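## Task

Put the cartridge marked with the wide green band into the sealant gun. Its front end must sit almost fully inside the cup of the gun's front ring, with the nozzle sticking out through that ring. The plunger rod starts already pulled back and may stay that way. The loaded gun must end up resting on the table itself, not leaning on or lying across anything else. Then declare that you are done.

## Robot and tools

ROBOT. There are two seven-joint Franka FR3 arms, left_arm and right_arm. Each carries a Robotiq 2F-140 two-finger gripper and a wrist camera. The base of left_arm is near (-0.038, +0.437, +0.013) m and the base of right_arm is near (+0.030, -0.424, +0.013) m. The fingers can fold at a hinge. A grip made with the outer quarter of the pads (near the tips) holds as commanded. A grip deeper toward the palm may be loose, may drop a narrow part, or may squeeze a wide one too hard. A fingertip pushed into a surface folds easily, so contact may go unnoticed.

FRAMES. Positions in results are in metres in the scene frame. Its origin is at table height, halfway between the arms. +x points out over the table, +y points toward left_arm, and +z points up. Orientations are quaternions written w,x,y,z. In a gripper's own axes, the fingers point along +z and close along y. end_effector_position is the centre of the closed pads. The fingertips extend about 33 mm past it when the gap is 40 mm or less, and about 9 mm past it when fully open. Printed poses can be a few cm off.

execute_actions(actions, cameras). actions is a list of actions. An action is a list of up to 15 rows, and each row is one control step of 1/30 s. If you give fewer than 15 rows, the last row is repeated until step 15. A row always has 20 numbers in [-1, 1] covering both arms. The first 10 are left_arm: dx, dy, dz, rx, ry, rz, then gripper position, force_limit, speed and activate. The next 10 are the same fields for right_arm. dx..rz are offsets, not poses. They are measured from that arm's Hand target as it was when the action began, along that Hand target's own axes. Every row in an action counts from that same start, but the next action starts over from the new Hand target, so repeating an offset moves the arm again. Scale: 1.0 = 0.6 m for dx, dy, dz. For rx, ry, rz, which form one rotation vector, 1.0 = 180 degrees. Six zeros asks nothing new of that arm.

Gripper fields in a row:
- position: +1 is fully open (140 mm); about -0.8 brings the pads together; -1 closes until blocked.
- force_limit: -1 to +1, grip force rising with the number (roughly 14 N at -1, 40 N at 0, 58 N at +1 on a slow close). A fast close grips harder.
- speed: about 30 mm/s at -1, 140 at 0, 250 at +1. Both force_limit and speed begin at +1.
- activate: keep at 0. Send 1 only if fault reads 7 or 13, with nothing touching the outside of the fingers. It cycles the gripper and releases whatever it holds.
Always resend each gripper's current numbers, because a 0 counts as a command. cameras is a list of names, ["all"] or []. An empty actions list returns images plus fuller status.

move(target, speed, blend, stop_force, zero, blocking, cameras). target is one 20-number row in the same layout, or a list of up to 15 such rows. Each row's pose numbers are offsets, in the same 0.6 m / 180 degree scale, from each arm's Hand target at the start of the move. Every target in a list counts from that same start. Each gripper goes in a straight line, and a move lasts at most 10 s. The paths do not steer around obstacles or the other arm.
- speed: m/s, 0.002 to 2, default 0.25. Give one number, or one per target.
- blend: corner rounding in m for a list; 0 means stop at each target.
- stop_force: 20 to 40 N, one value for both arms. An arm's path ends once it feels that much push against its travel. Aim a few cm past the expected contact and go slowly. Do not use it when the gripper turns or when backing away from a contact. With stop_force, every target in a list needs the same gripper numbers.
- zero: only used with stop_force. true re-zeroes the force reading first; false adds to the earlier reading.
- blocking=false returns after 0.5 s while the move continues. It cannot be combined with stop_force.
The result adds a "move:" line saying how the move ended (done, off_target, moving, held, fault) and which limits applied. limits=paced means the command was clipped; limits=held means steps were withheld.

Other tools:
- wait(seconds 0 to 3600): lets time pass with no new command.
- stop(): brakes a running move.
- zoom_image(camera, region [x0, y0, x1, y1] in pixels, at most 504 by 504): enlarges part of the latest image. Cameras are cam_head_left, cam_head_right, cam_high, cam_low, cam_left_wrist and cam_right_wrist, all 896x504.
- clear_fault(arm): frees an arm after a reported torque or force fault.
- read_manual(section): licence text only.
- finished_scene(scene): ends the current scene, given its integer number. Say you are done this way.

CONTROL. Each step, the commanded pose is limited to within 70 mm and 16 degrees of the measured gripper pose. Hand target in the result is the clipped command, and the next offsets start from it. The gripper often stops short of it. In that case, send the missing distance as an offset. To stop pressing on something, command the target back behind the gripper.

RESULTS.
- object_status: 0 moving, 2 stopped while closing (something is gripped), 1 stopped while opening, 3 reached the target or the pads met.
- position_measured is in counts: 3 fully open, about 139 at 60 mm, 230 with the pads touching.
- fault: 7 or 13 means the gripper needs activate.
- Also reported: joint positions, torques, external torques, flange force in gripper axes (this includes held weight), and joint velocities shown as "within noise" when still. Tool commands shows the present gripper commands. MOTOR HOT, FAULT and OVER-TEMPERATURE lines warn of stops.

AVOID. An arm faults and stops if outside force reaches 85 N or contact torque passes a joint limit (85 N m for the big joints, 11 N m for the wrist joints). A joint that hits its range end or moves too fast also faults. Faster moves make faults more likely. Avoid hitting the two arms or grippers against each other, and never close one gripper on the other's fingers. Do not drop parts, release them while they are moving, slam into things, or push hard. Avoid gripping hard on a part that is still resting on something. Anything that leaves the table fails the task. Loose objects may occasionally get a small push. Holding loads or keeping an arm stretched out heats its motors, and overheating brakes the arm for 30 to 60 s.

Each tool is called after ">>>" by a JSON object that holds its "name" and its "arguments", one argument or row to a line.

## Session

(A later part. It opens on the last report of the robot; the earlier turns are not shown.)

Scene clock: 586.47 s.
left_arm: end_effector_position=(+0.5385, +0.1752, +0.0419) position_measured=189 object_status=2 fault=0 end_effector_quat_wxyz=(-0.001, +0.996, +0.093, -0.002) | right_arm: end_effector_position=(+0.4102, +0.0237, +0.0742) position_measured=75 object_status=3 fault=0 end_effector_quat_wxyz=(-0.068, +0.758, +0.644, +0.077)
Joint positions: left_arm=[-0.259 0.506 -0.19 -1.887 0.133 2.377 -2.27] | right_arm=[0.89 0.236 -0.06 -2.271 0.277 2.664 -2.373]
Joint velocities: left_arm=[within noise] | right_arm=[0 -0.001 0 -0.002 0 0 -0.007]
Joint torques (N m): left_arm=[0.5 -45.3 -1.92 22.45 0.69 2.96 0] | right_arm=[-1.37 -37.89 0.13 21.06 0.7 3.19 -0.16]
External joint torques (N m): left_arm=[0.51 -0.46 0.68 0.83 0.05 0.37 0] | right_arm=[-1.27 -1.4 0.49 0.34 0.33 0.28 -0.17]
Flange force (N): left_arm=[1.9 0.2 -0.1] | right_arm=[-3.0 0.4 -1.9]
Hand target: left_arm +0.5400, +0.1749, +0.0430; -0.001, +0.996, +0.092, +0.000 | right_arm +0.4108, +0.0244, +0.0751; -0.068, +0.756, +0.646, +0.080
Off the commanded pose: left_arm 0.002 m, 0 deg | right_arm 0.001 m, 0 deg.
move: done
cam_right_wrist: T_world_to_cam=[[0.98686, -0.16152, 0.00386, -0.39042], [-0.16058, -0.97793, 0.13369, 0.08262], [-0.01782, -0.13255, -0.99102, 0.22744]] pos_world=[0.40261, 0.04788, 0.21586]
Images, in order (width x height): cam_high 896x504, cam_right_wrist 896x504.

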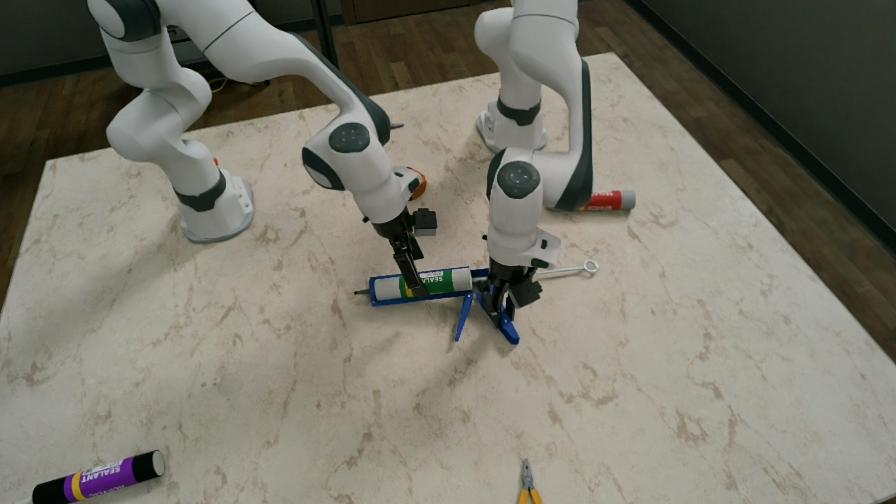

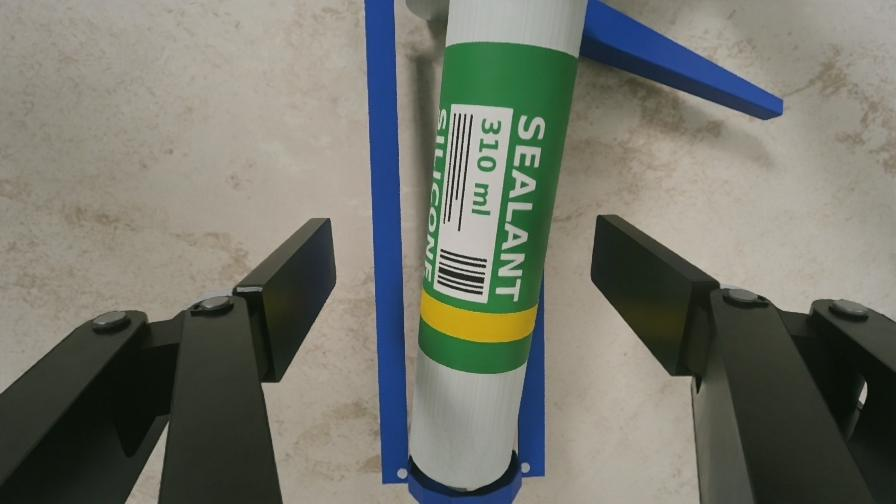

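>>> {"name": "move", "arguments": {
  "target": [
    [0, 0, 0, 0, 0, 0, -1, 0, -1, 0, 0.0100, 0.0197, 0.0033, -0.0044, -0.0336, 0.0287, 0.43, 0, -0.5, 0],
    [0, 0, 0, 0, 0, 0, -1, 0, -1, 0, 0.0100, 0.0197, 0.0033, -0.0044, -0.0336, 0.0287, -1, 0, -1, 0],
    [0, 0, 0, 0, 0, 0, -1, 0, -1, 0, 0.0155, 0.0197, -0.0227, -0.0044, -0.0336, 0.0287, -1, 0, -1, 0]
  ],
  "speed": [0.08, 0.05, 0.05],
  "cameras": ["cam_right_wrist", "cam_high"]
}}

Scene clock: 618.23 s.
left_arm: end_effector_position=(+0.5386, +0.1753, +0.0419) position_measured=189 object_status=2 fault=0 end_effector_quat_wxyz=(-0.001, +0.996, +0.093, -0.002) | right_arm: end_effector_position=(+0.4255, +0.0316, +0.0939) position_measured=232 object_status=0 fault=0 end_effector_quat_wxyz=(-0.034, +0.787, +0.614, +0.046)
Joint positions: left_arm=[-0.259 0.506 -0.19 -1.887 0.133 2.377 -2.27] | right_arm=[1.002 0.271 -0.175 -2.131 0.162 2.495 -2.175]
Joint torques (N m): left_arm=[0.13 -45.22 -2.26 22.27 0.68 3.08 0.02] | right_arm=[-0.77 -36.57 -1.57 21.24 0.33 2.44 0.44]
External joint torques (N m): left_arm=[0.16 -0.56 0.33 0.8 0.04 0.51 0.02] | right_arm=[-0.84 2 -0.36 -0.71 -0.27 -0.42 0.44]
Flange force (N): left_arm=[1.1 0.4 -0.1] | right_arm=[2.2 1.6 2.8]
Hand target: left_arm +0.5400, +0.1749, +0.0430; -0.001, +0.996, +0.092, +0.000 | right_arm +0.4234, +0.0287, +0.0903; -0.032, +0.788, +0.613, +0.041
Off the commanded pose: left_arm 0.002 m, 0 deg | right_arm 0.005 m, 1 deg.
move: off_target (right_arm)
cam_right_wrist: T_world_to_cam=[[0.96983, -0.24362, 0.00914, -0.39497], [-0.23946, -0.94488, 0.22329, 0.11416], [-0.04576, -0.21874, -0.97471, 0.26138]] pos_world=[0.42235, 0.06882, 0.23289]
Images, in order (width x height): cam_high 896x504, cam_right_wrist 896x504.

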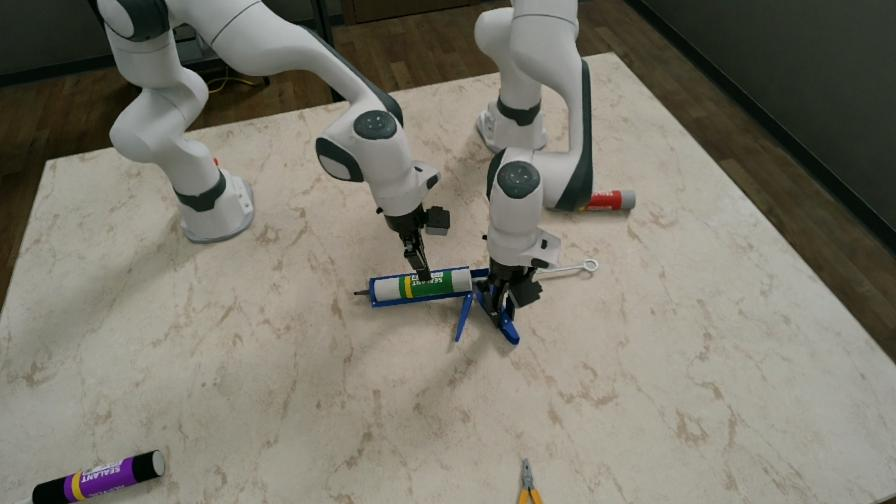

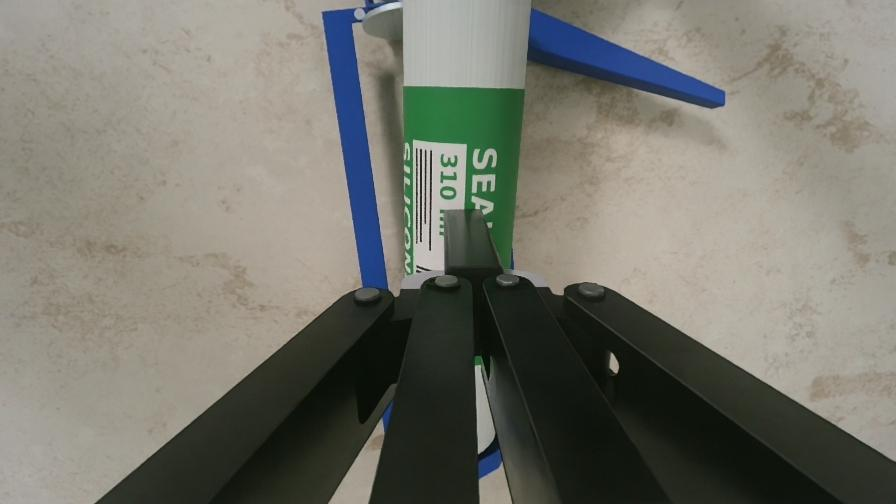

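>>> {"name": "move", "arguments": {
  "target": [
    [0, 0, 0, 0, 0, 0, -1, 0, -1, 0, 0, 0, -0.0667, 0, 0, 0, 0.43, 0, 0.5, 0]
  ],
  "speed": [0.12],
  "cameras": ["cam_right_wrist", "cam_high", "cam_low"]
}}

>>> {"name": "zoom_image", "arguments": {
  "camera": "cam_high",
  "region": [345, 235, 545, 335]
}}

>>> {"name": "zoom_image", "arguments": {
  "camera": "cam_low",
  "region": [430, 240, 610, 320]
}}

Scene clock: 627.67 s.
left_arm: end_effector_position=(+0.5386, +0.1753, +0.0419) position_measured=189 object_status=2 fault=0 end_effector_quat_wxyz=(-0.001, +0.996, +0.093, -0.002) | right_arm: end_effector_position=(+0.4234, +0.0260, +0.1308) position_measured=75 object_status=3 fault=0 end_effector_quat_wxyz=(-0.034, +0.787, +0.615, +0.043)
Joint positions: left_arm=[-0.259 0.506 -0.19 -1.887 0.133 2.377 -2.27] | right_arm=[1.006 0.197 -0.186 -2.125 0.131 2.412 -2.155]
Joint velocities: left_arm=[within noise] | right_arm=[0 -0.001 0 0.001 0 -0.004 0.003]
Joint torques (N m): left_arm=[0.57 -45.3 -1.84 22.3 0.72 2.93 0.04] | right_arm=[-0.79 -37.73 -1.12 23.6 0.42 2.58 0.43]
External joint torques (N m): left_arm=[0.7 -0.57 0.84 0.8 0.08 0.36 0.04] | right_arm=[-0.76 -0.73 -0.11 0.78 -0.24 -0.27 0.42]
Flange force (N): left_arm=[1.7 -0.3 -0.3] | right_arm=[1.3 0.6 -2.5]
Hand target: left_arm +0.5400, +0.1749, +0.0430; -0.001, +0.996, +0.092, +0.000 | right_arm +0.4224, +0.0247, +0.1301; -0.032, +0.788, +0.613, +0.041
Off the commanded pose: left_arm 0.002 m, 0 deg | right_arm 0.002 m, 0 deg.
move: done
cam_right_wrist: T_world_to_cam=[[0.97017, -0.24231, 0.00729, -0.39459], [-0.23755, -0.94424, 0.228, 0.0988], [-0.04836, -0.22293, -0.97363, 0.29709]] pos_world=[0.42065, 0.06391, 0.2696]
Images, in order (width x height): cam_high 896x504, cam_low 896x504, cam_right_wrist 896x504.

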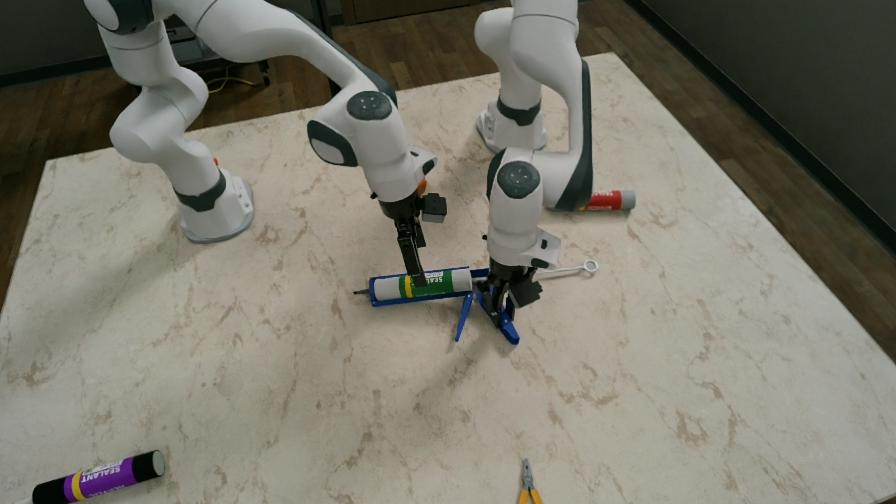

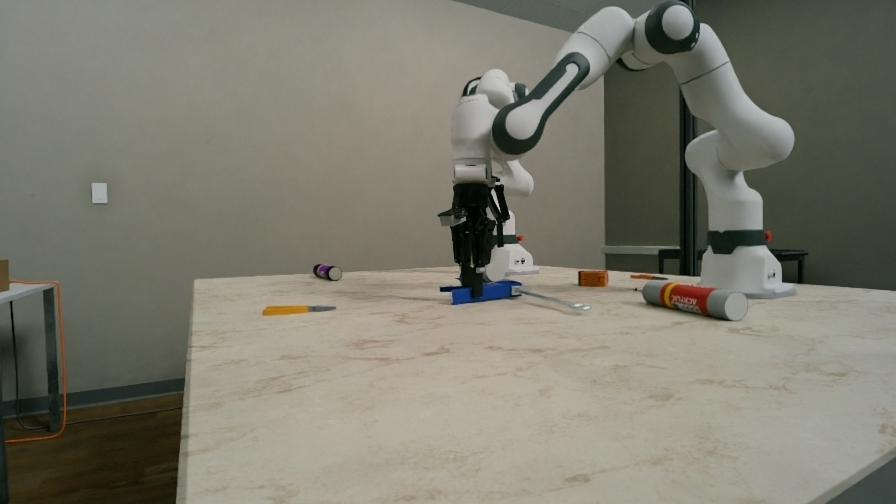

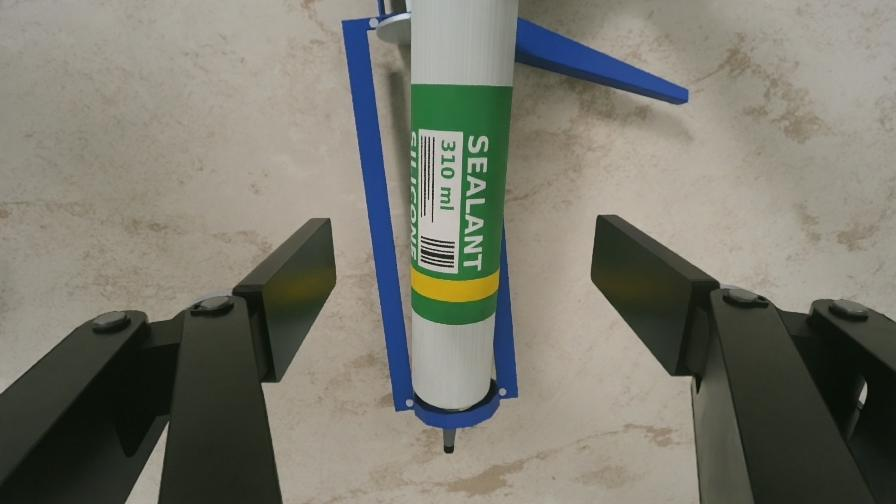

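Scaled by 2.520 from the camera's image (finer frame: 1280x720).

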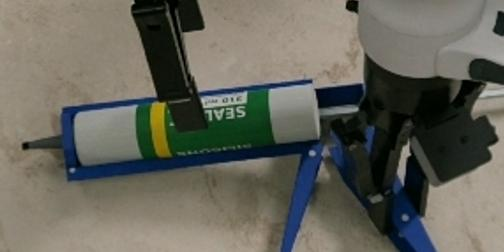

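Scaled by 2.800 from the camera's image (finer frame: 1280x720).

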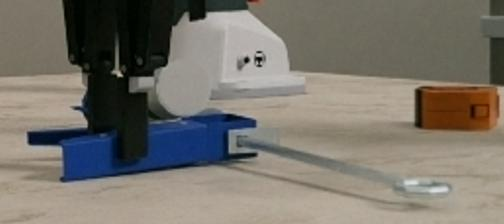

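>>> {"name": "move", "arguments": {
  "target": [
    [0, 0, 0, 0, 0, 0, -1, 0, -1, 0, -0.0178, 0.0015, 0.0538, -0.0009, 0.0135, 0.0064, 0.43, 0, 0.5, 0],
    [0, 0, 0, 0, 0, 0, -1, 0, -1, 0, -0.0157, 0.0018, 0.1038, -0.0009, 0.0135, 0.0064, 0.43, 0, 0.5, 0],
    [0, 0, 0, 0, 0, 0, -1, 0, -1, 0, -0.0157, 0.0018, 0.1038, -0.0009, 0.0135, 0.0064, -1, 0, -1, 0],
    [0, 0, 0, 0, 0, 0, -1, 0, -1, 0, -0.0137, 0.0018, 0.0840, -0.0009, 0.0135, 0.0064, -1, 0, -1, 0]
  ],
  "speed": [0.12, 0.06, 0.05, 0.04],
  "cameras": ["cam_right_wrist", "cam_high"]
}}

Scene clock: 676.73 s.
left_arm: end_effector_position=(+0.5387, +0.1753, +0.0419) position_measured=189 object_status=2 fault=0 end_effector_quat_wxyz=(-0.001, +0.996, +0.093, -0.002) | right_arm: end_effector_position=(+0.4211, +0.0209, +0.0756) position_measured=161 object_status=2 fault=0 end_effector_quat_wxyz=(-0.045, +0.792, +0.606, +0.057)
Joint positions: left_arm=[-0.259 0.506 -0.19 -1.887 0.133 2.378 -2.27] | right_arm=[0.982 0.265 -0.161 -2.206 0.208 2.587 -2.207]
Joint velocities: left_arm=[within noise] | right_arm=[0 -0.002 0 0 -0.002 -0.003 -0.001]
Joint torques (N m): left_arm=[0.92 -45.43 -1.96 22.54 1.09 2.88 0.05] | right_arm=[-1.11 -41.13 -2 23.35 0.27 2.69 0.49]
External joint torques (N m): left_arm=[1.03 -0.57 0.71 0.92 0.44 0.28 0.05] | right_arm=[-1.01 -3.35 -0.77 2.14 -0.23 -0.22 0.48]
Flange force (N): left_arm=[2.4 -0.2 -0.4] | right_arm=[1.0 0.6 -8.3]
Hand target: left_arm +0.5400, +0.1749, +0.0430; -0.001, +0.996, +0.092, +0.000 | right_arm +0.4227, +0.0216, +0.0792; -0.045, +0.793, +0.605, +0.058
Off the commanded pose: left_arm 0.002 m, 0 deg | right_arm 0.004 m, 0 deg.
move: off_target (right_arm)
cam_right_wrist: T_world_to_cam=[[0.96493, -0.26249, 0.00428, -0.39039], [-0.25829, -0.94634, 0.19424, 0.11727], [-0.04694, -0.18853, -0.98094, 0.24133]] pos_world=[0.41832, 0.054, 0.21562]
Images, in order (width x height): cam_high 896x504, cam_right_wrist 896x504.

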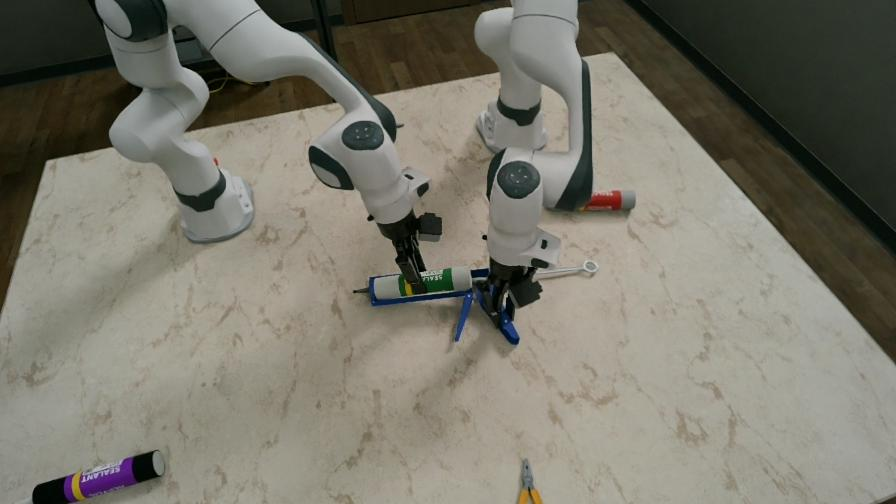

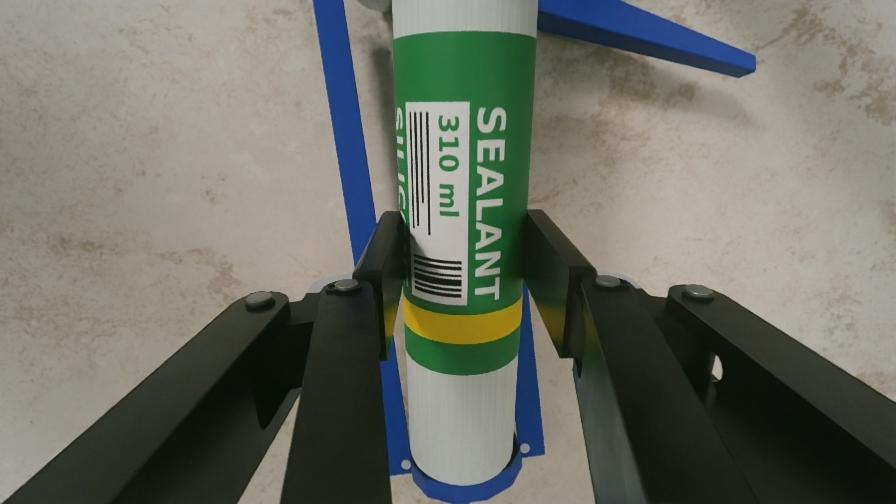

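>>> {"name": "move", "arguments": {
  "target": [
    [0, 0, 0, 0, 0, 0, -1, 0, -1, 0, 0.0082, -0.0008, -0.0088, 0, 0.0206, 0, -1, 0, -1, 0],
    [0, 0, 0, 0, 0, 0, -1, 0, -1, 0, 0.0008, -0.0172, -0.0097, 0.0059, 0.0199, -0.0352, -1, 0, -1, 0],
    [0, 0, 0, 0, 0, 0, -1, 0, -1, 0, -0.0002, -0.0172, -0.0028, 0.0059, 0.0199, -0.0352, -1, 0, -1, 0]
  ],
  "speed": [0.04, 0.05, 0.03],
  "cameras": ["cam_right_wrist", "cam_high"]
}}

>>> {"name": "zoom_image", "arguments": {
  "camera": "cam_right_wrist",
  "region": [385, 400, 545, 504]
}}

>>> {"name": "zoom_image", "arguments": {
  "camera": "cam_high",
  "region": [345, 235, 545, 335]
}}

Scene clock: 719.83 s.
left_arm: end_effector_position=(+0.5383, +0.1745, +0.0417) position_measured=189 object_status=2 fault=0 end_effector_quat_wxyz=(-0.001, +0.996, +0.093, -0.002) | right_arm: end_effector_position=(+0.4101, +0.0214, +0.0781) position_measured=161 object_status=2 fault=0 end_effector_quat_wxyz=(-0.067, +0.758, +0.645, +0.074)
Joint positions: left_arm=[-0.259 0.507 -0.191 -1.887 0.133 2.378 -2.269] | right_arm=[0.906 0.226 -0.08 -2.269 0.276 2.645 -2.375]
Joint velocities: left_arm=[within noise] | right_arm=[-0.001 0.001 0.001 -0.002 0 0 -0.006]
Joint torques (N m): left_arm=[0.51 -45.21 -1.88 22.19 0.74 2.85 0.03] | right_arm=[-1.4 -39.04 -0.1 23.05 0.79 3.7 -0.02]
External joint torques (N m): left_arm=[0.55 -0.36 0.75 0.61 0.1 0.25 0.03] | right_arm=[-1.52 -2.67 0.19 2.15 0.4 0.8 -0.03]
Flange force (N): left_arm=[1.5 -0.1 -0.1] | right_arm=[-0.3 2.1 -3.3]
Hand target: left_arm +0.5400, +0.1749, +0.0430; -0.001, +0.996, +0.092, +0.000 | right_arm +0.4127, +0.0240, +0.0808; -0.068, +0.756, +0.646, +0.080
Off the commanded pose: left_arm 0.002 m, 0 deg | right_arm 0.005 m, 1 deg.
move: off_target (right_arm)
cam_right_wrist: T_world_to_cam=[[0.9871, -0.1601, 0.00101, -0.39063], [-0.15868, -0.97746, 0.13929, 0.07858], [-0.02132, -0.13765, -0.99025, 0.23251]] pos_world=[0.40301, 0.04628, 0.21969]
Images, in order (width x height): cam_high 896x504, cam_right_wrist 896x504.

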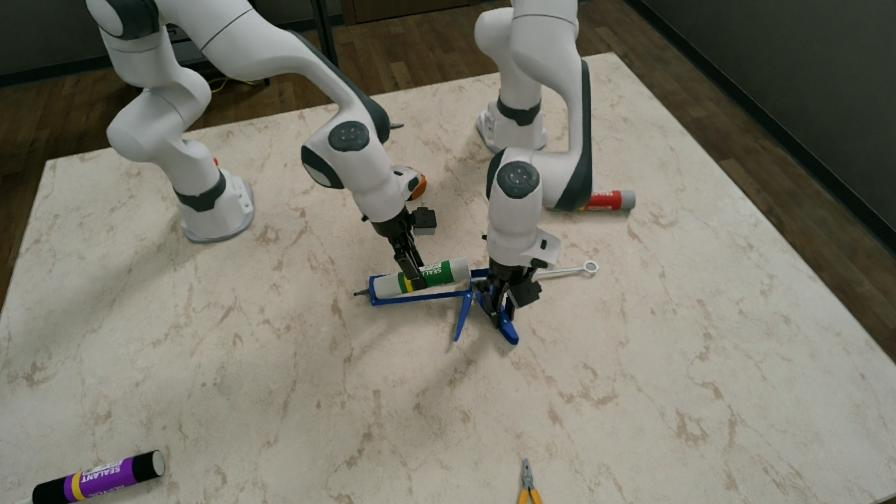

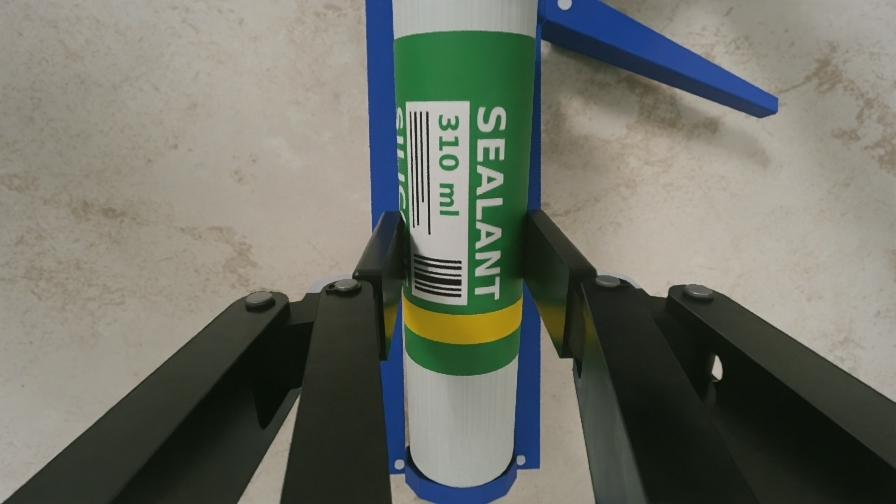

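Scaled by 3.150 from the camera's image (finer frame: 1280x720).

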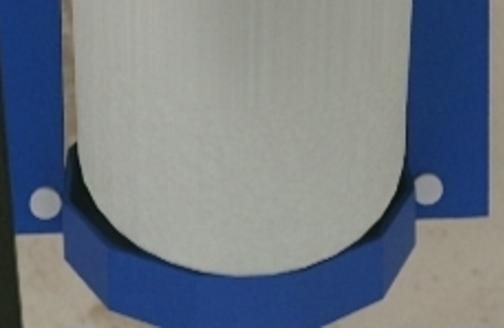

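Scaled by 2.520 from the camera's image (finer frame: 1280x720).

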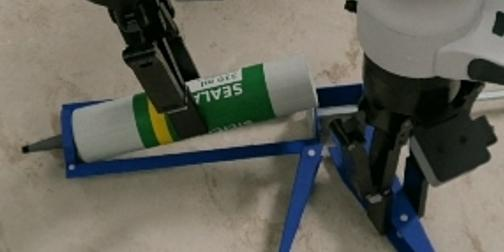

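>>> {"name": "move", "arguments": {
  "target": [
    [0, 0, 0, 0, 0, 0, -1, 0, -1, 0, 0.0036, -0.0008, 0.0033, 0, 0, 0, -1, 0, -1, 0],
    [0, 0, 0, 0, 0, 0, -1, 0, -1, 0, -0.0096, -0.0008, 0.0009, 0, 0, 0, -1, 0, -1, 0]
  ],
  "speed": [0.03, 0.03],
  "blend": [0, 0],
  "cameras": ["cam_right_wrist"]
}}

>>> {"name": "zoom_image", "arguments": {
  "camera": "cam_right_wrist",
  "region": [385, 400, 545, 504]
}}

Scene clock: 729.07 s.
left_arm: end_effector_position=(+0.5383, +0.1745, +0.0417) position_measured=189 object_status=2 fault=0 end_effector_quat_wxyz=(-0.001, +0.996, +0.093, -0.002) | right_arm: end_effector_position=(+0.4082, +0.0154, +0.0744) position_measured=161 object_status=2 fault=0 end_effector_quat_wxyz=(-0.067, +0.758, +0.645, +0.073)
Joint positions: left_arm=[-0.259 0.507 -0.191 -1.887 0.133 2.378 -2.269] | right_arm=[0.901 0.222 -0.079 -2.286 0.281 2.654 -2.384]
Joint velocities: left_arm=[within noise] | right_arm=[0 0 0 -0.001 0.001 0.001 -0.005]
Joint torques (N m): left_arm=[0.43 -45.56 -1.9 22.47 0.73 2.85 -0.01] | right_arm=[-1.51 -39.83 -0.11 22.69 0.75 3.64 -0.11]
External joint torques (N m): left_arm=[0.36 -0.7 0.64 0.87 0.09 0.26 -0.01] | right_arm=[-1.39 -3.76 0.39 1.94 0.36 0.74 -0.12]
Flange force (N): left_arm=[1.6 0.3 -0.7] | right_arm=[-2.5 0.1 -6.1]
Hand target: left_arm +0.5400, +0.1749, +0.0430; -0.001, +0.996, +0.092, +0.000 | right_arm +0.4113, +0.0186, +0.0791; -0.068, +0.756, +0.646, +0.080
Off the commanded pose: left_arm 0.002 m, 0 deg | right_arm 0.006 m, 1 deg.
move: off_target (right_arm)
cam_right_wrist: T_world_to_cam=[[0.98715, -0.1598, -0.00069, -0.38962], [-0.15807, -0.97712, 0.14229, 0.07238], [-0.02342, -0.14035, -0.98982, 0.2288]] pos_world=[0.40141, 0.04058, 0.2159]

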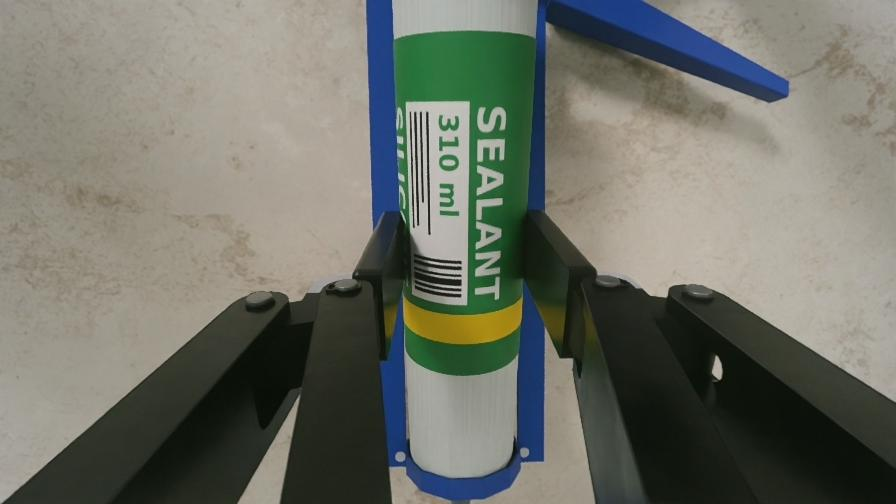

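Scaled by 3.150 from the camera's image (finer frame: 1280x720).

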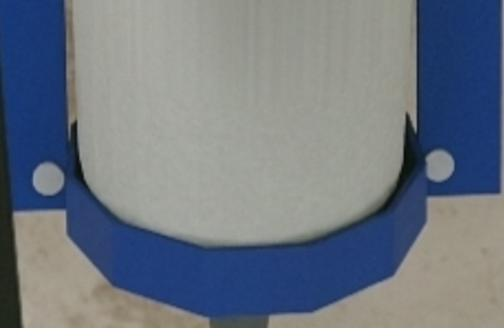

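>>> {"name": "move", "arguments": {
  "target": [
    [0, 0, 0, 0, 0, 0, -1, 0, -1, 0, -0.0017, -0.0017, 0.0112, 0, -0.0206, 0, -1, 0, -1, 0],
    [0, 0, 0, 0, 0, 0, -1, 0, -1, 0, -0.0038, -0.0022, 0.0244, 0, -0.0439, 0, -1, 0, -1, 0]
  ],
  "speed": [0.03, 0.03],
  "cameras": ["cam_right_wrist", "cam_high"]
}}

>>> {"name": "zoom_image", "arguments": {
  "camera": "cam_right_wrist",
  "region": [385, 380, 545, 504]
}}

>>> {"name": "zoom_image", "arguments": {
  "camera": "cam_high",
  "region": [345, 235, 545, 335]
}}

Scene clock: 750.70 s.
left_arm: end_effector_position=(+0.5387, +0.1752, +0.0419) position_measured=189 object_status=2 fault=0 end_effector_quat_wxyz=(-0.001, +0.996, +0.093, -0.002) | right_arm: end_effector_position=(+0.4128, +0.0229, +0.0696) position_measured=161 object_status=2 fault=0 end_effector_quat_wxyz=(-0.025, +0.757, +0.652, +0.034)
Joint positions: left_arm=[-0.259 0.506 -0.19 -1.887 0.133 2.378 -2.269] | right_arm=[0.998 0.294 -0.158 -2.162 0.147 2.522 -2.25]
Joint velocities: left_arm=[within noise] | right_arm=[-0.001 0 0.001 -0.001 0.001 -0.002 0.006]
Joint torques (N m): left_arm=[0.64 -44.98 -1.7 21.76 0.65 2.86 0.06] | right_arm=[-0.51 -35.36 -1.53 20.94 0.41 2.43 0.51]
External joint torques (N m): left_arm=[0.86 -0.3 1.05 0.29 0.01 0.28 0.06] | right_arm=[-0.39 3.16 -0.22 -0.2 -0.16 -0.35 0.5]
Flange force (N): left_arm=[0.7 -1.4 0.1] | right_arm=[6.0 3.7 5.6]
Hand target: left_arm +0.5400, +0.1749, +0.0430; -0.001, +0.996, +0.092, +0.000 | right_arm +0.4102, +0.0196, +0.0643; -0.023, +0.760, +0.649, +0.028
Off the commanded pose: left_arm 0.002 m, 0 deg | right_arm 0.007 m, 1 deg.
move: off_target (right_arm)
cam_right_wrist: T_world_to_cam=[[0.98864, -0.14973, 0.01313, -0.39467], [-0.14816, -0.95607, 0.25293, 0.06884], [-0.02532, -0.252, -0.9674, 0.22698]] pos_world=[0.40613, 0.06392, 0.20735]
Images, in order (width x height): cam_high 896x504, cam_right_wrist 896x504.

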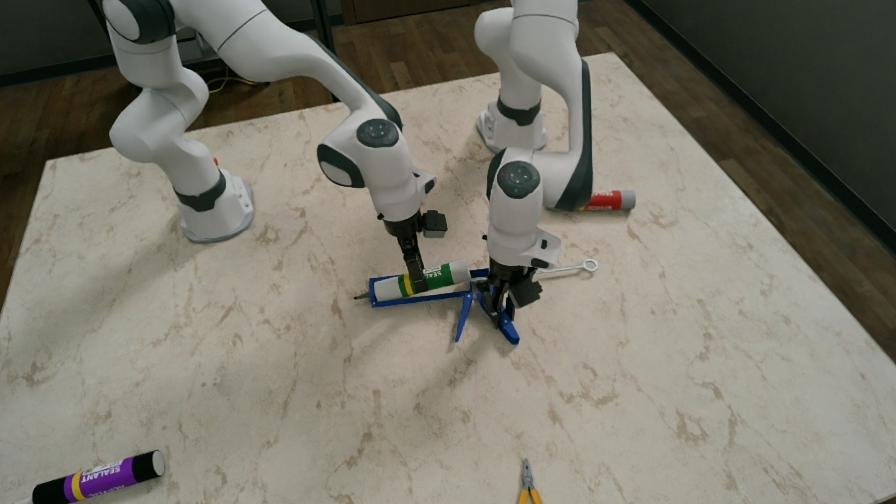

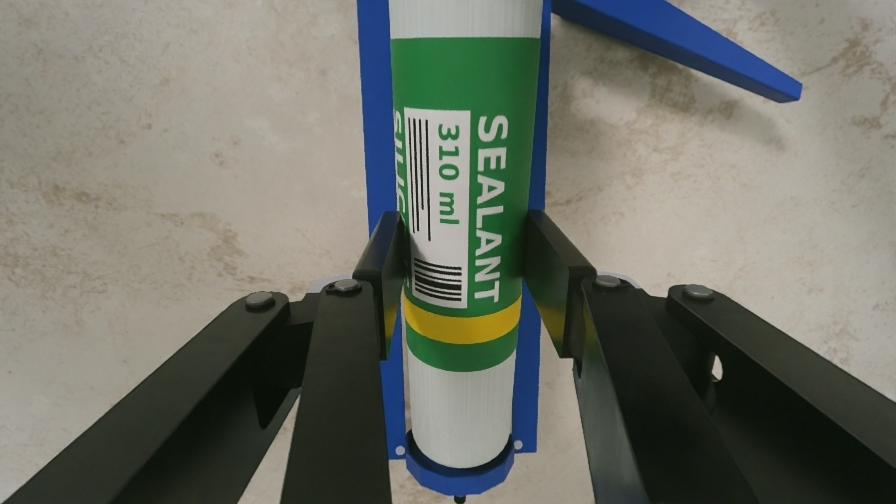

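Scaled by 3.150 from the camera's image (finer frame: 1280x720).

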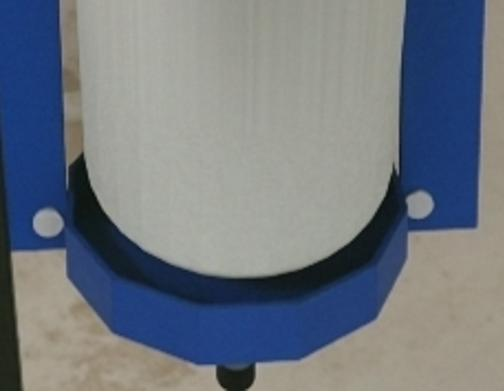

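Scaled by 2.520 from the camera's image (finer frame: 1280x720).

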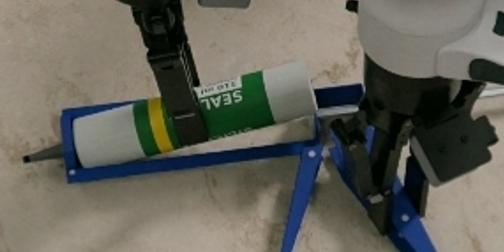

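>>> {"name": "move", "arguments": {
  "target": [
    [0, 0, 0, 0, 0, 0, -1, 0, -1, 0, 0.0143, 0.0032, -0.0238, 0, 0.0103, 0, -1, 0, -1, 0],
    [0, 0, 0, 0, 0, 0, -1, 0, -1, 0, 0.0103, 0.0032, -0.0212, 0, 0.0103, 0, -1, 0, -1, 0],
    [0, 0, 0, 0, 0, 0, -1, 0, -1, 0, -0.0103, 0.0032, -0.0227, 0, 0.0103, 0, -1, 0, -1, 0]
  ],
  "speed": [0.05, 0.05, 0.03],
  "cameras": ["cam_right_wrist", "cam_high"]
}}

>>> {"name": "zoom_image", "arguments": {
  "camera": "cam_right_wrist",
  "region": [385, 380, 545, 504]
}}

>>> {"name": "zoom_image", "arguments": {
  "camera": "cam_high",
  "region": [440, 245, 520, 315]
}}

Scene clock: 824.10 s.
left_arm: end_effector_position=(+0.5375, +0.1726, +0.0417) position_measured=189 object_status=2 fault=0 end_effector_quat_wxyz=(+0.000, +0.996, +0.091, -0.002) | right_arm: end_effector_position=(+0.4092, +0.0124, +0.0752) position_measured=161 object_status=2 fault=0 end_effector_quat_wxyz=(-0.032, +0.760, +0.649, +0.037)
Joint positions: left_arm=[-0.26 0.507 -0.193 -1.887 0.133 2.378 -2.269] | right_arm=[0.982 0.254 -0.154 -2.208 0.163 2.536 -2.269]
Joint velocities: left_arm=[within noise] | right_arm=[0 0.001 0 -0.002 -0.001 0.002 -0.004]
Joint torques (N m): left_arm=[2.28 -45.7 -0.13 22.54 1.56 2.8 0.03] | right_arm=[-2.25 -40.48 -1.76 21.34 0.71 2.62 -0.13]
External joint torques (N m): left_arm=[2.28 -0.93 2.49 1 0.92 0.21 0.03] | right_arm=[-2.24 -2.99 -0.74 0.07 0.16 -0.2 -0.13]
Flange force (N): left_arm=[3.1 -2.2 -0.7] | right_arm=[-6.6 -0.4 -6.5]
Hand target: left_arm +0.5400, +0.1749, +0.0430; -0.001, +0.996, +0.092, +0.000 | right_arm +0.4109, +0.0123, +0.0774; -0.033, +0.759, +0.649, +0.040
Off the commanded pose: left_arm 0.004 m, 0 deg | right_arm 0.003 m, 0 deg.
move: done
cam_right_wrist: T_world_to_cam=[[0.98754, -0.15725, 0.00575, -0.39164], [-0.15406, -0.95881, 0.23866, 0.06044], [-0.03202, -0.23657, -0.97109, 0.23243]] pos_world=[0.40352, 0.05135, 0.21354]
Images, in order (width x height): cam_high 896x504, cam_right_wrist 896x504.

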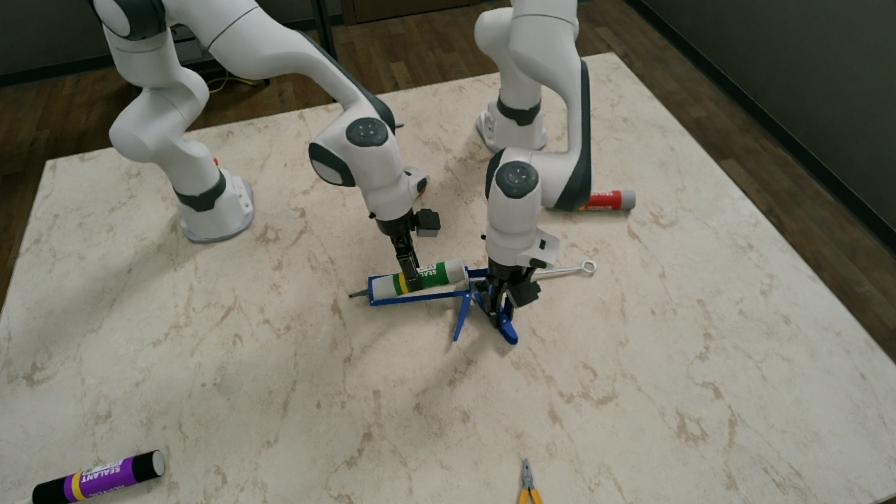

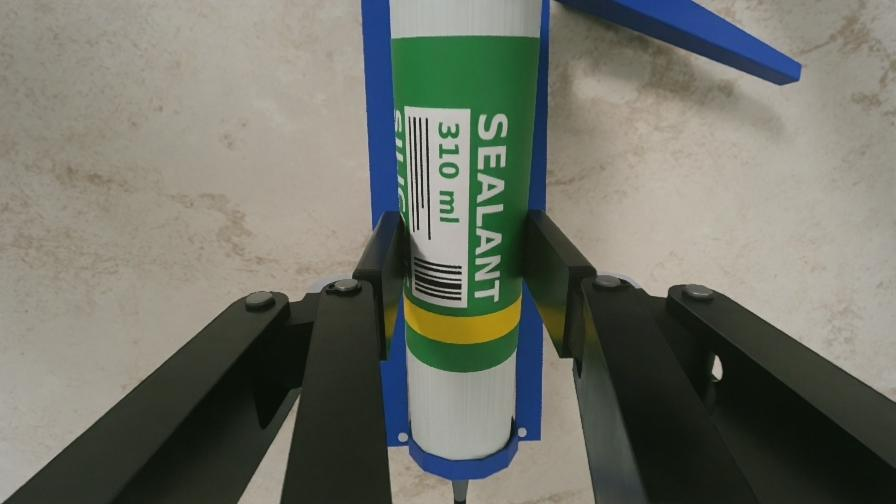

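Scaled by 3.150 from the camera's image (finer frame: 1280x720).

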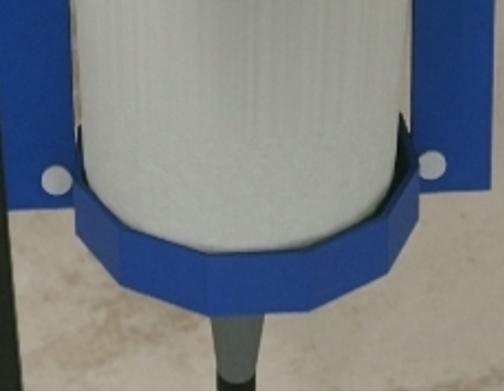

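Scaled by 6.300 from the camera's image (finer frame: 1280x720).

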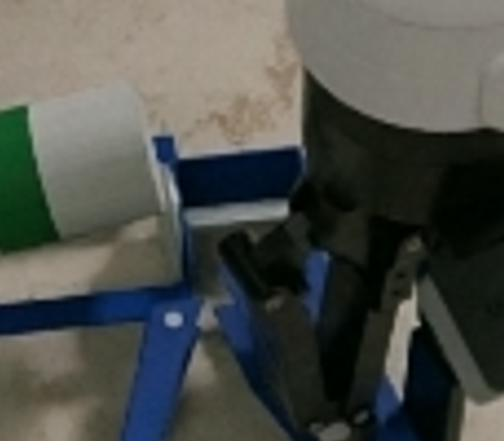

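>>> {"name": "move", "arguments": {
  "target": [
    [0,0,0,0,0,0,-1,0,-1,0,-0.0014,0,0.0133,0,-0.0222,0,-1,0,-1,0]
  ],
  "speed": 0.04,
  "cameras": ["cam_right_wrist","cam_high"]
}}

Scene clock: 840.13 s.
left_arm: end_effector_position=(+0.5376, +0.1726, +0.0418) position_measured=189 object_status=2 fault=0 end_effector_quat_wxyz=(+0.000, +0.996, +0.091, -0.002) | right_arm: end_effector_position=(+0.4100, +0.0138, +0.0686) position_measured=161 object_status=2 fault=0 end_effector_quat_wxyz=(-0.012, +0.758, +0.652, +0.015)
Joint positions: left_arm=[-0.26 0.507 -0.193 -1.887 0.133 2.378 -2.269] | right_arm=[1.014 0.299 -0.176 -2.145 0.115 2.469 -2.225]
Joint velocities: left_arm=[within noise] | right_arm=[0.001 0.001 0.001 0.001 -0.001 -0.001 0.006]
Joint torques (N m): left_arm=[2.2 -45.69 -0.13 22.5 1.49 2.73 0.04] | right_arm=[-1.24 -40.77 -2.74 22.97 0.25 2.11 0.48]
External joint torques (N m): left_arm=[2.19 -0.92 2.48 0.97 0.85 0.15 0.04] | right_arm=[-1.23 -2.04 -1.34 1.73 -0.34 -0.59 0.48]
Flange force (N): left_arm=[3.1 -2.1 -0.8] | right_arm=[1.5 2.2 -6.2]
Hand target: left_arm +0.5400, +0.1749, +0.0430; -0.001, +0.996, +0.092, +0.000 | right_arm +0.4110, +0.0122, +0.0694; -0.011, +0.760, +0.650, +0.013
Off the commanded pose: left_arm 0.004 m, 0 deg | right_arm 0.002 m, 0 deg.
move: done
cam_right_wrist: T_world_to_cam=[[0.98885, -0.14876, 0.00748, -0.39308], [-0.14425, -0.94391, 0.29703, 0.0552], [-0.03712, -0.2948, -0.95484, 0.22826]] pos_world=[0.40513, 0.06092, 0.2045]
Images, in order (width x height): cam_high 896x504, cam_right_wrist 896x504.

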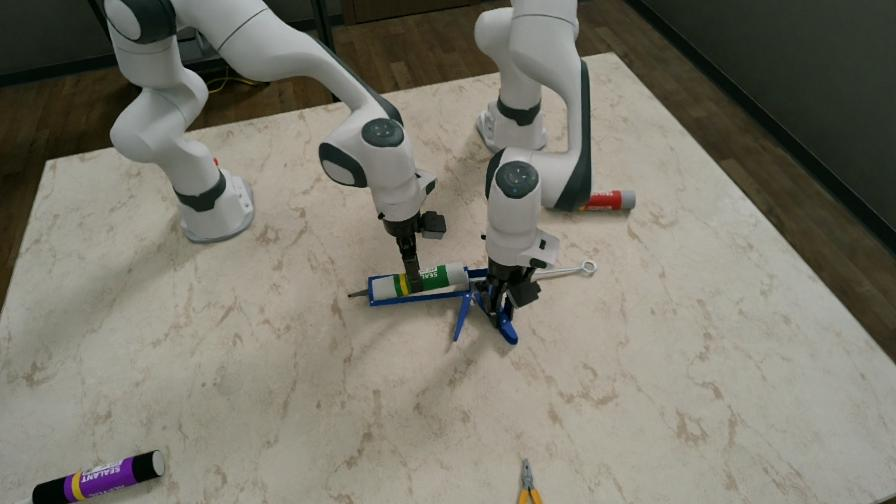

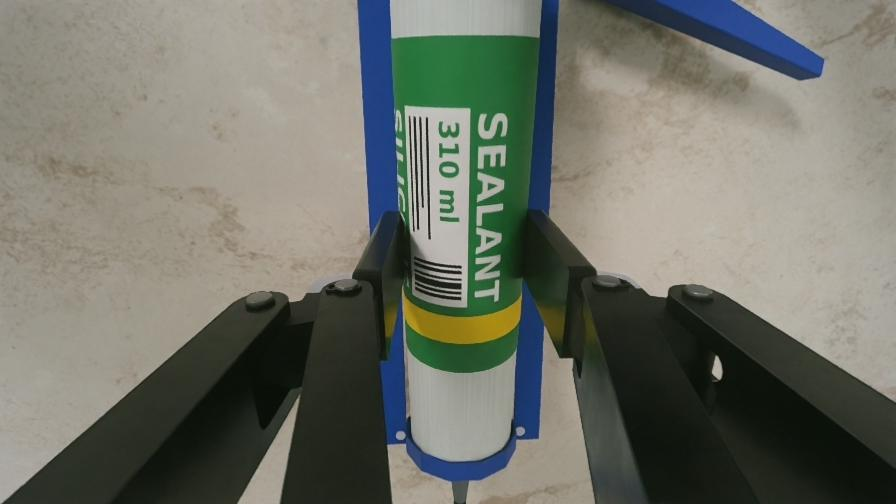

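>>> {"name": "zoom_image", "arguments": {
  "camera": "cam_high",
  "region": [430, 240, 530, 320]
}}

>>> {"name": "zoom_image", "arguments": {
  "camera": "cam_right_wrist",
  "region": [340, 380, 600, 504]
}}

Scaled by 5.040 from the camera's image (finer frame: 1280x720).

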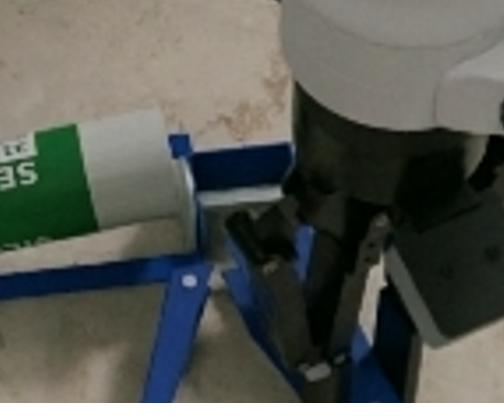

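Scaled by 1.938 from the camera's image (finer frame: 1280x720).

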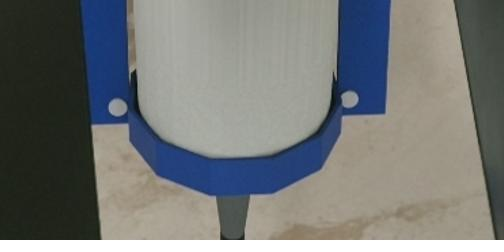

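>>> {"name": "move", "arguments": {
  "target": [
    [0,0,0,0,0,0,-1,0,-1,0,-0.0004,0,0.0122,0,-0.0222,0,-1,0,-1,0]
  ],
  "speed": 0.04,
  "cameras": ["cam_right_wrist","cam_high"]
}}

>>> {"name": "zoom_image", "arguments": {
  "camera": "cam_high",
  "region": [430, 240, 530, 320]
}}

>>> {"name": "zoom_image", "arguments": {
  "camera": "cam_right_wrist",
  "region": [340, 380, 600, 504]
}}

Scene clock: 854.47 s.
left_arm: end_effector_position=(+0.5377, +0.1726, +0.0418) position_measured=189 object_status=2 fault=0 end_effector_quat_wxyz=(+0.000, +0.996, +0.091, -0.002) | right_arm: end_effector_position=(+0.4103, +0.0147, +0.0617) position_measured=161 object_status=2 fault=0 end_effector_quat_wxyz=(+0.010, +0.757, +0.653, -0.011)
Joint positions: left_arm=[-0.26 0.507 -0.193 -1.887 0.133 2.379 -2.269] | right_arm=[1.047 0.35 -0.198 -2.074 0.076 2.392 -2.179]
Joint velocities: left_arm=[within noise] | right_arm=[-0.001 0 0 0.002 0 -0.001 0.007]
Joint torques (N m): left_arm=[2.22 -45.68 -0.14 22.46 1.54 2.74 0.06] | right_arm=[-1.31 -42.13 -3.35 22.63 0.23 1.74 0.46]
External joint torques (N m): left_arm=[2.41 -0.75 2.66 0.84 0.89 0.14 0.06] | right_arm=[-1.3 -1.75 -1.45 1.24 -0.4 -0.83 0.46]
Flange force (N): left_arm=[3.1 -2.5 -0.5] | right_arm=[0.5 1.9 -5.8]
Hand target: left_arm +0.5400, +0.1749, +0.0430; -0.001, +0.996, +0.092, +0.000 | right_arm +0.4110, +0.0123, +0.0621; +0.012, +0.760, +0.650, -0.013
Off the commanded pose: left_arm 0.004 m, 0 deg | right_arm 0.003 m, 1 deg.
move: done
cam_right_wrist: T_world_to_cam=[[0.98903, -0.14749, 0.00778, -0.39324], [-0.14034, -0.92207, 0.36068, 0.05234], [-0.04602, -0.35781, -0.93266, 0.22515]] pos_world=[0.40664, 0.07082, 0.19417]
Images, in order (width x height): cam_high 896x504, cam_right_wrist 896x504.

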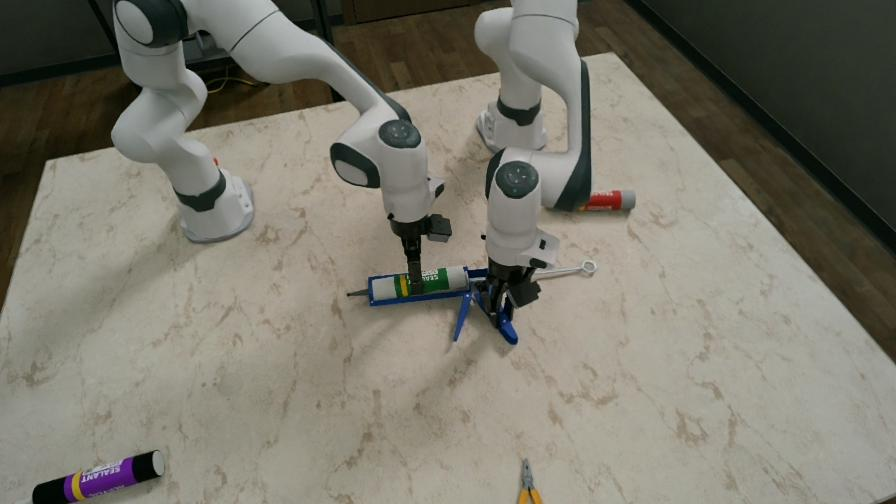

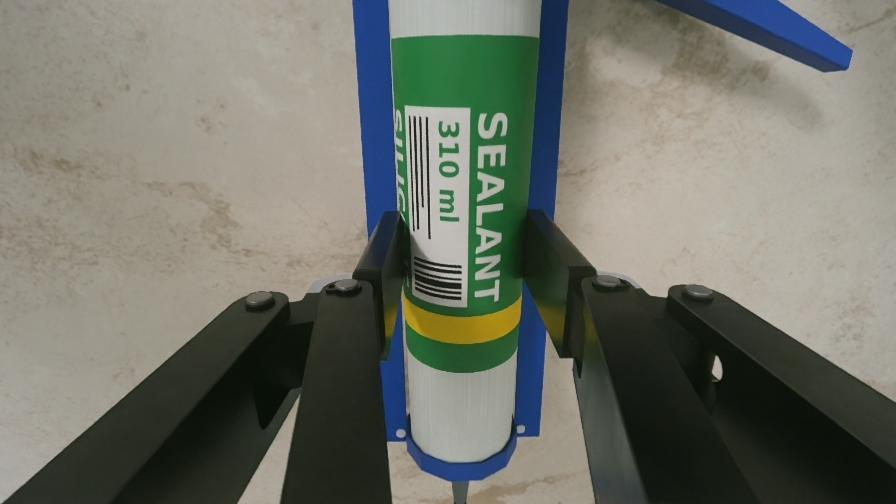

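Scaled by 5.040 from the camera's image (finer frame: 1280x720).

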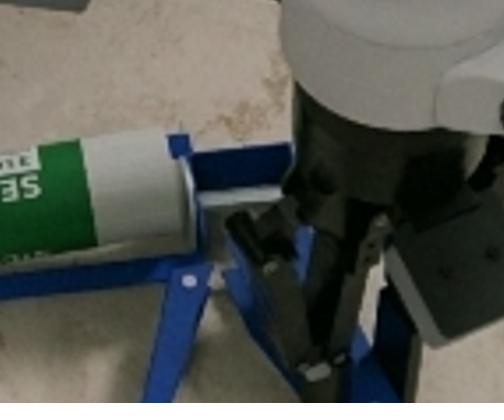

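Scaled by 1.938 from the camera's image (finer frame: 1280x720).

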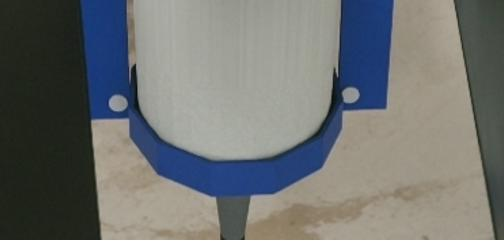

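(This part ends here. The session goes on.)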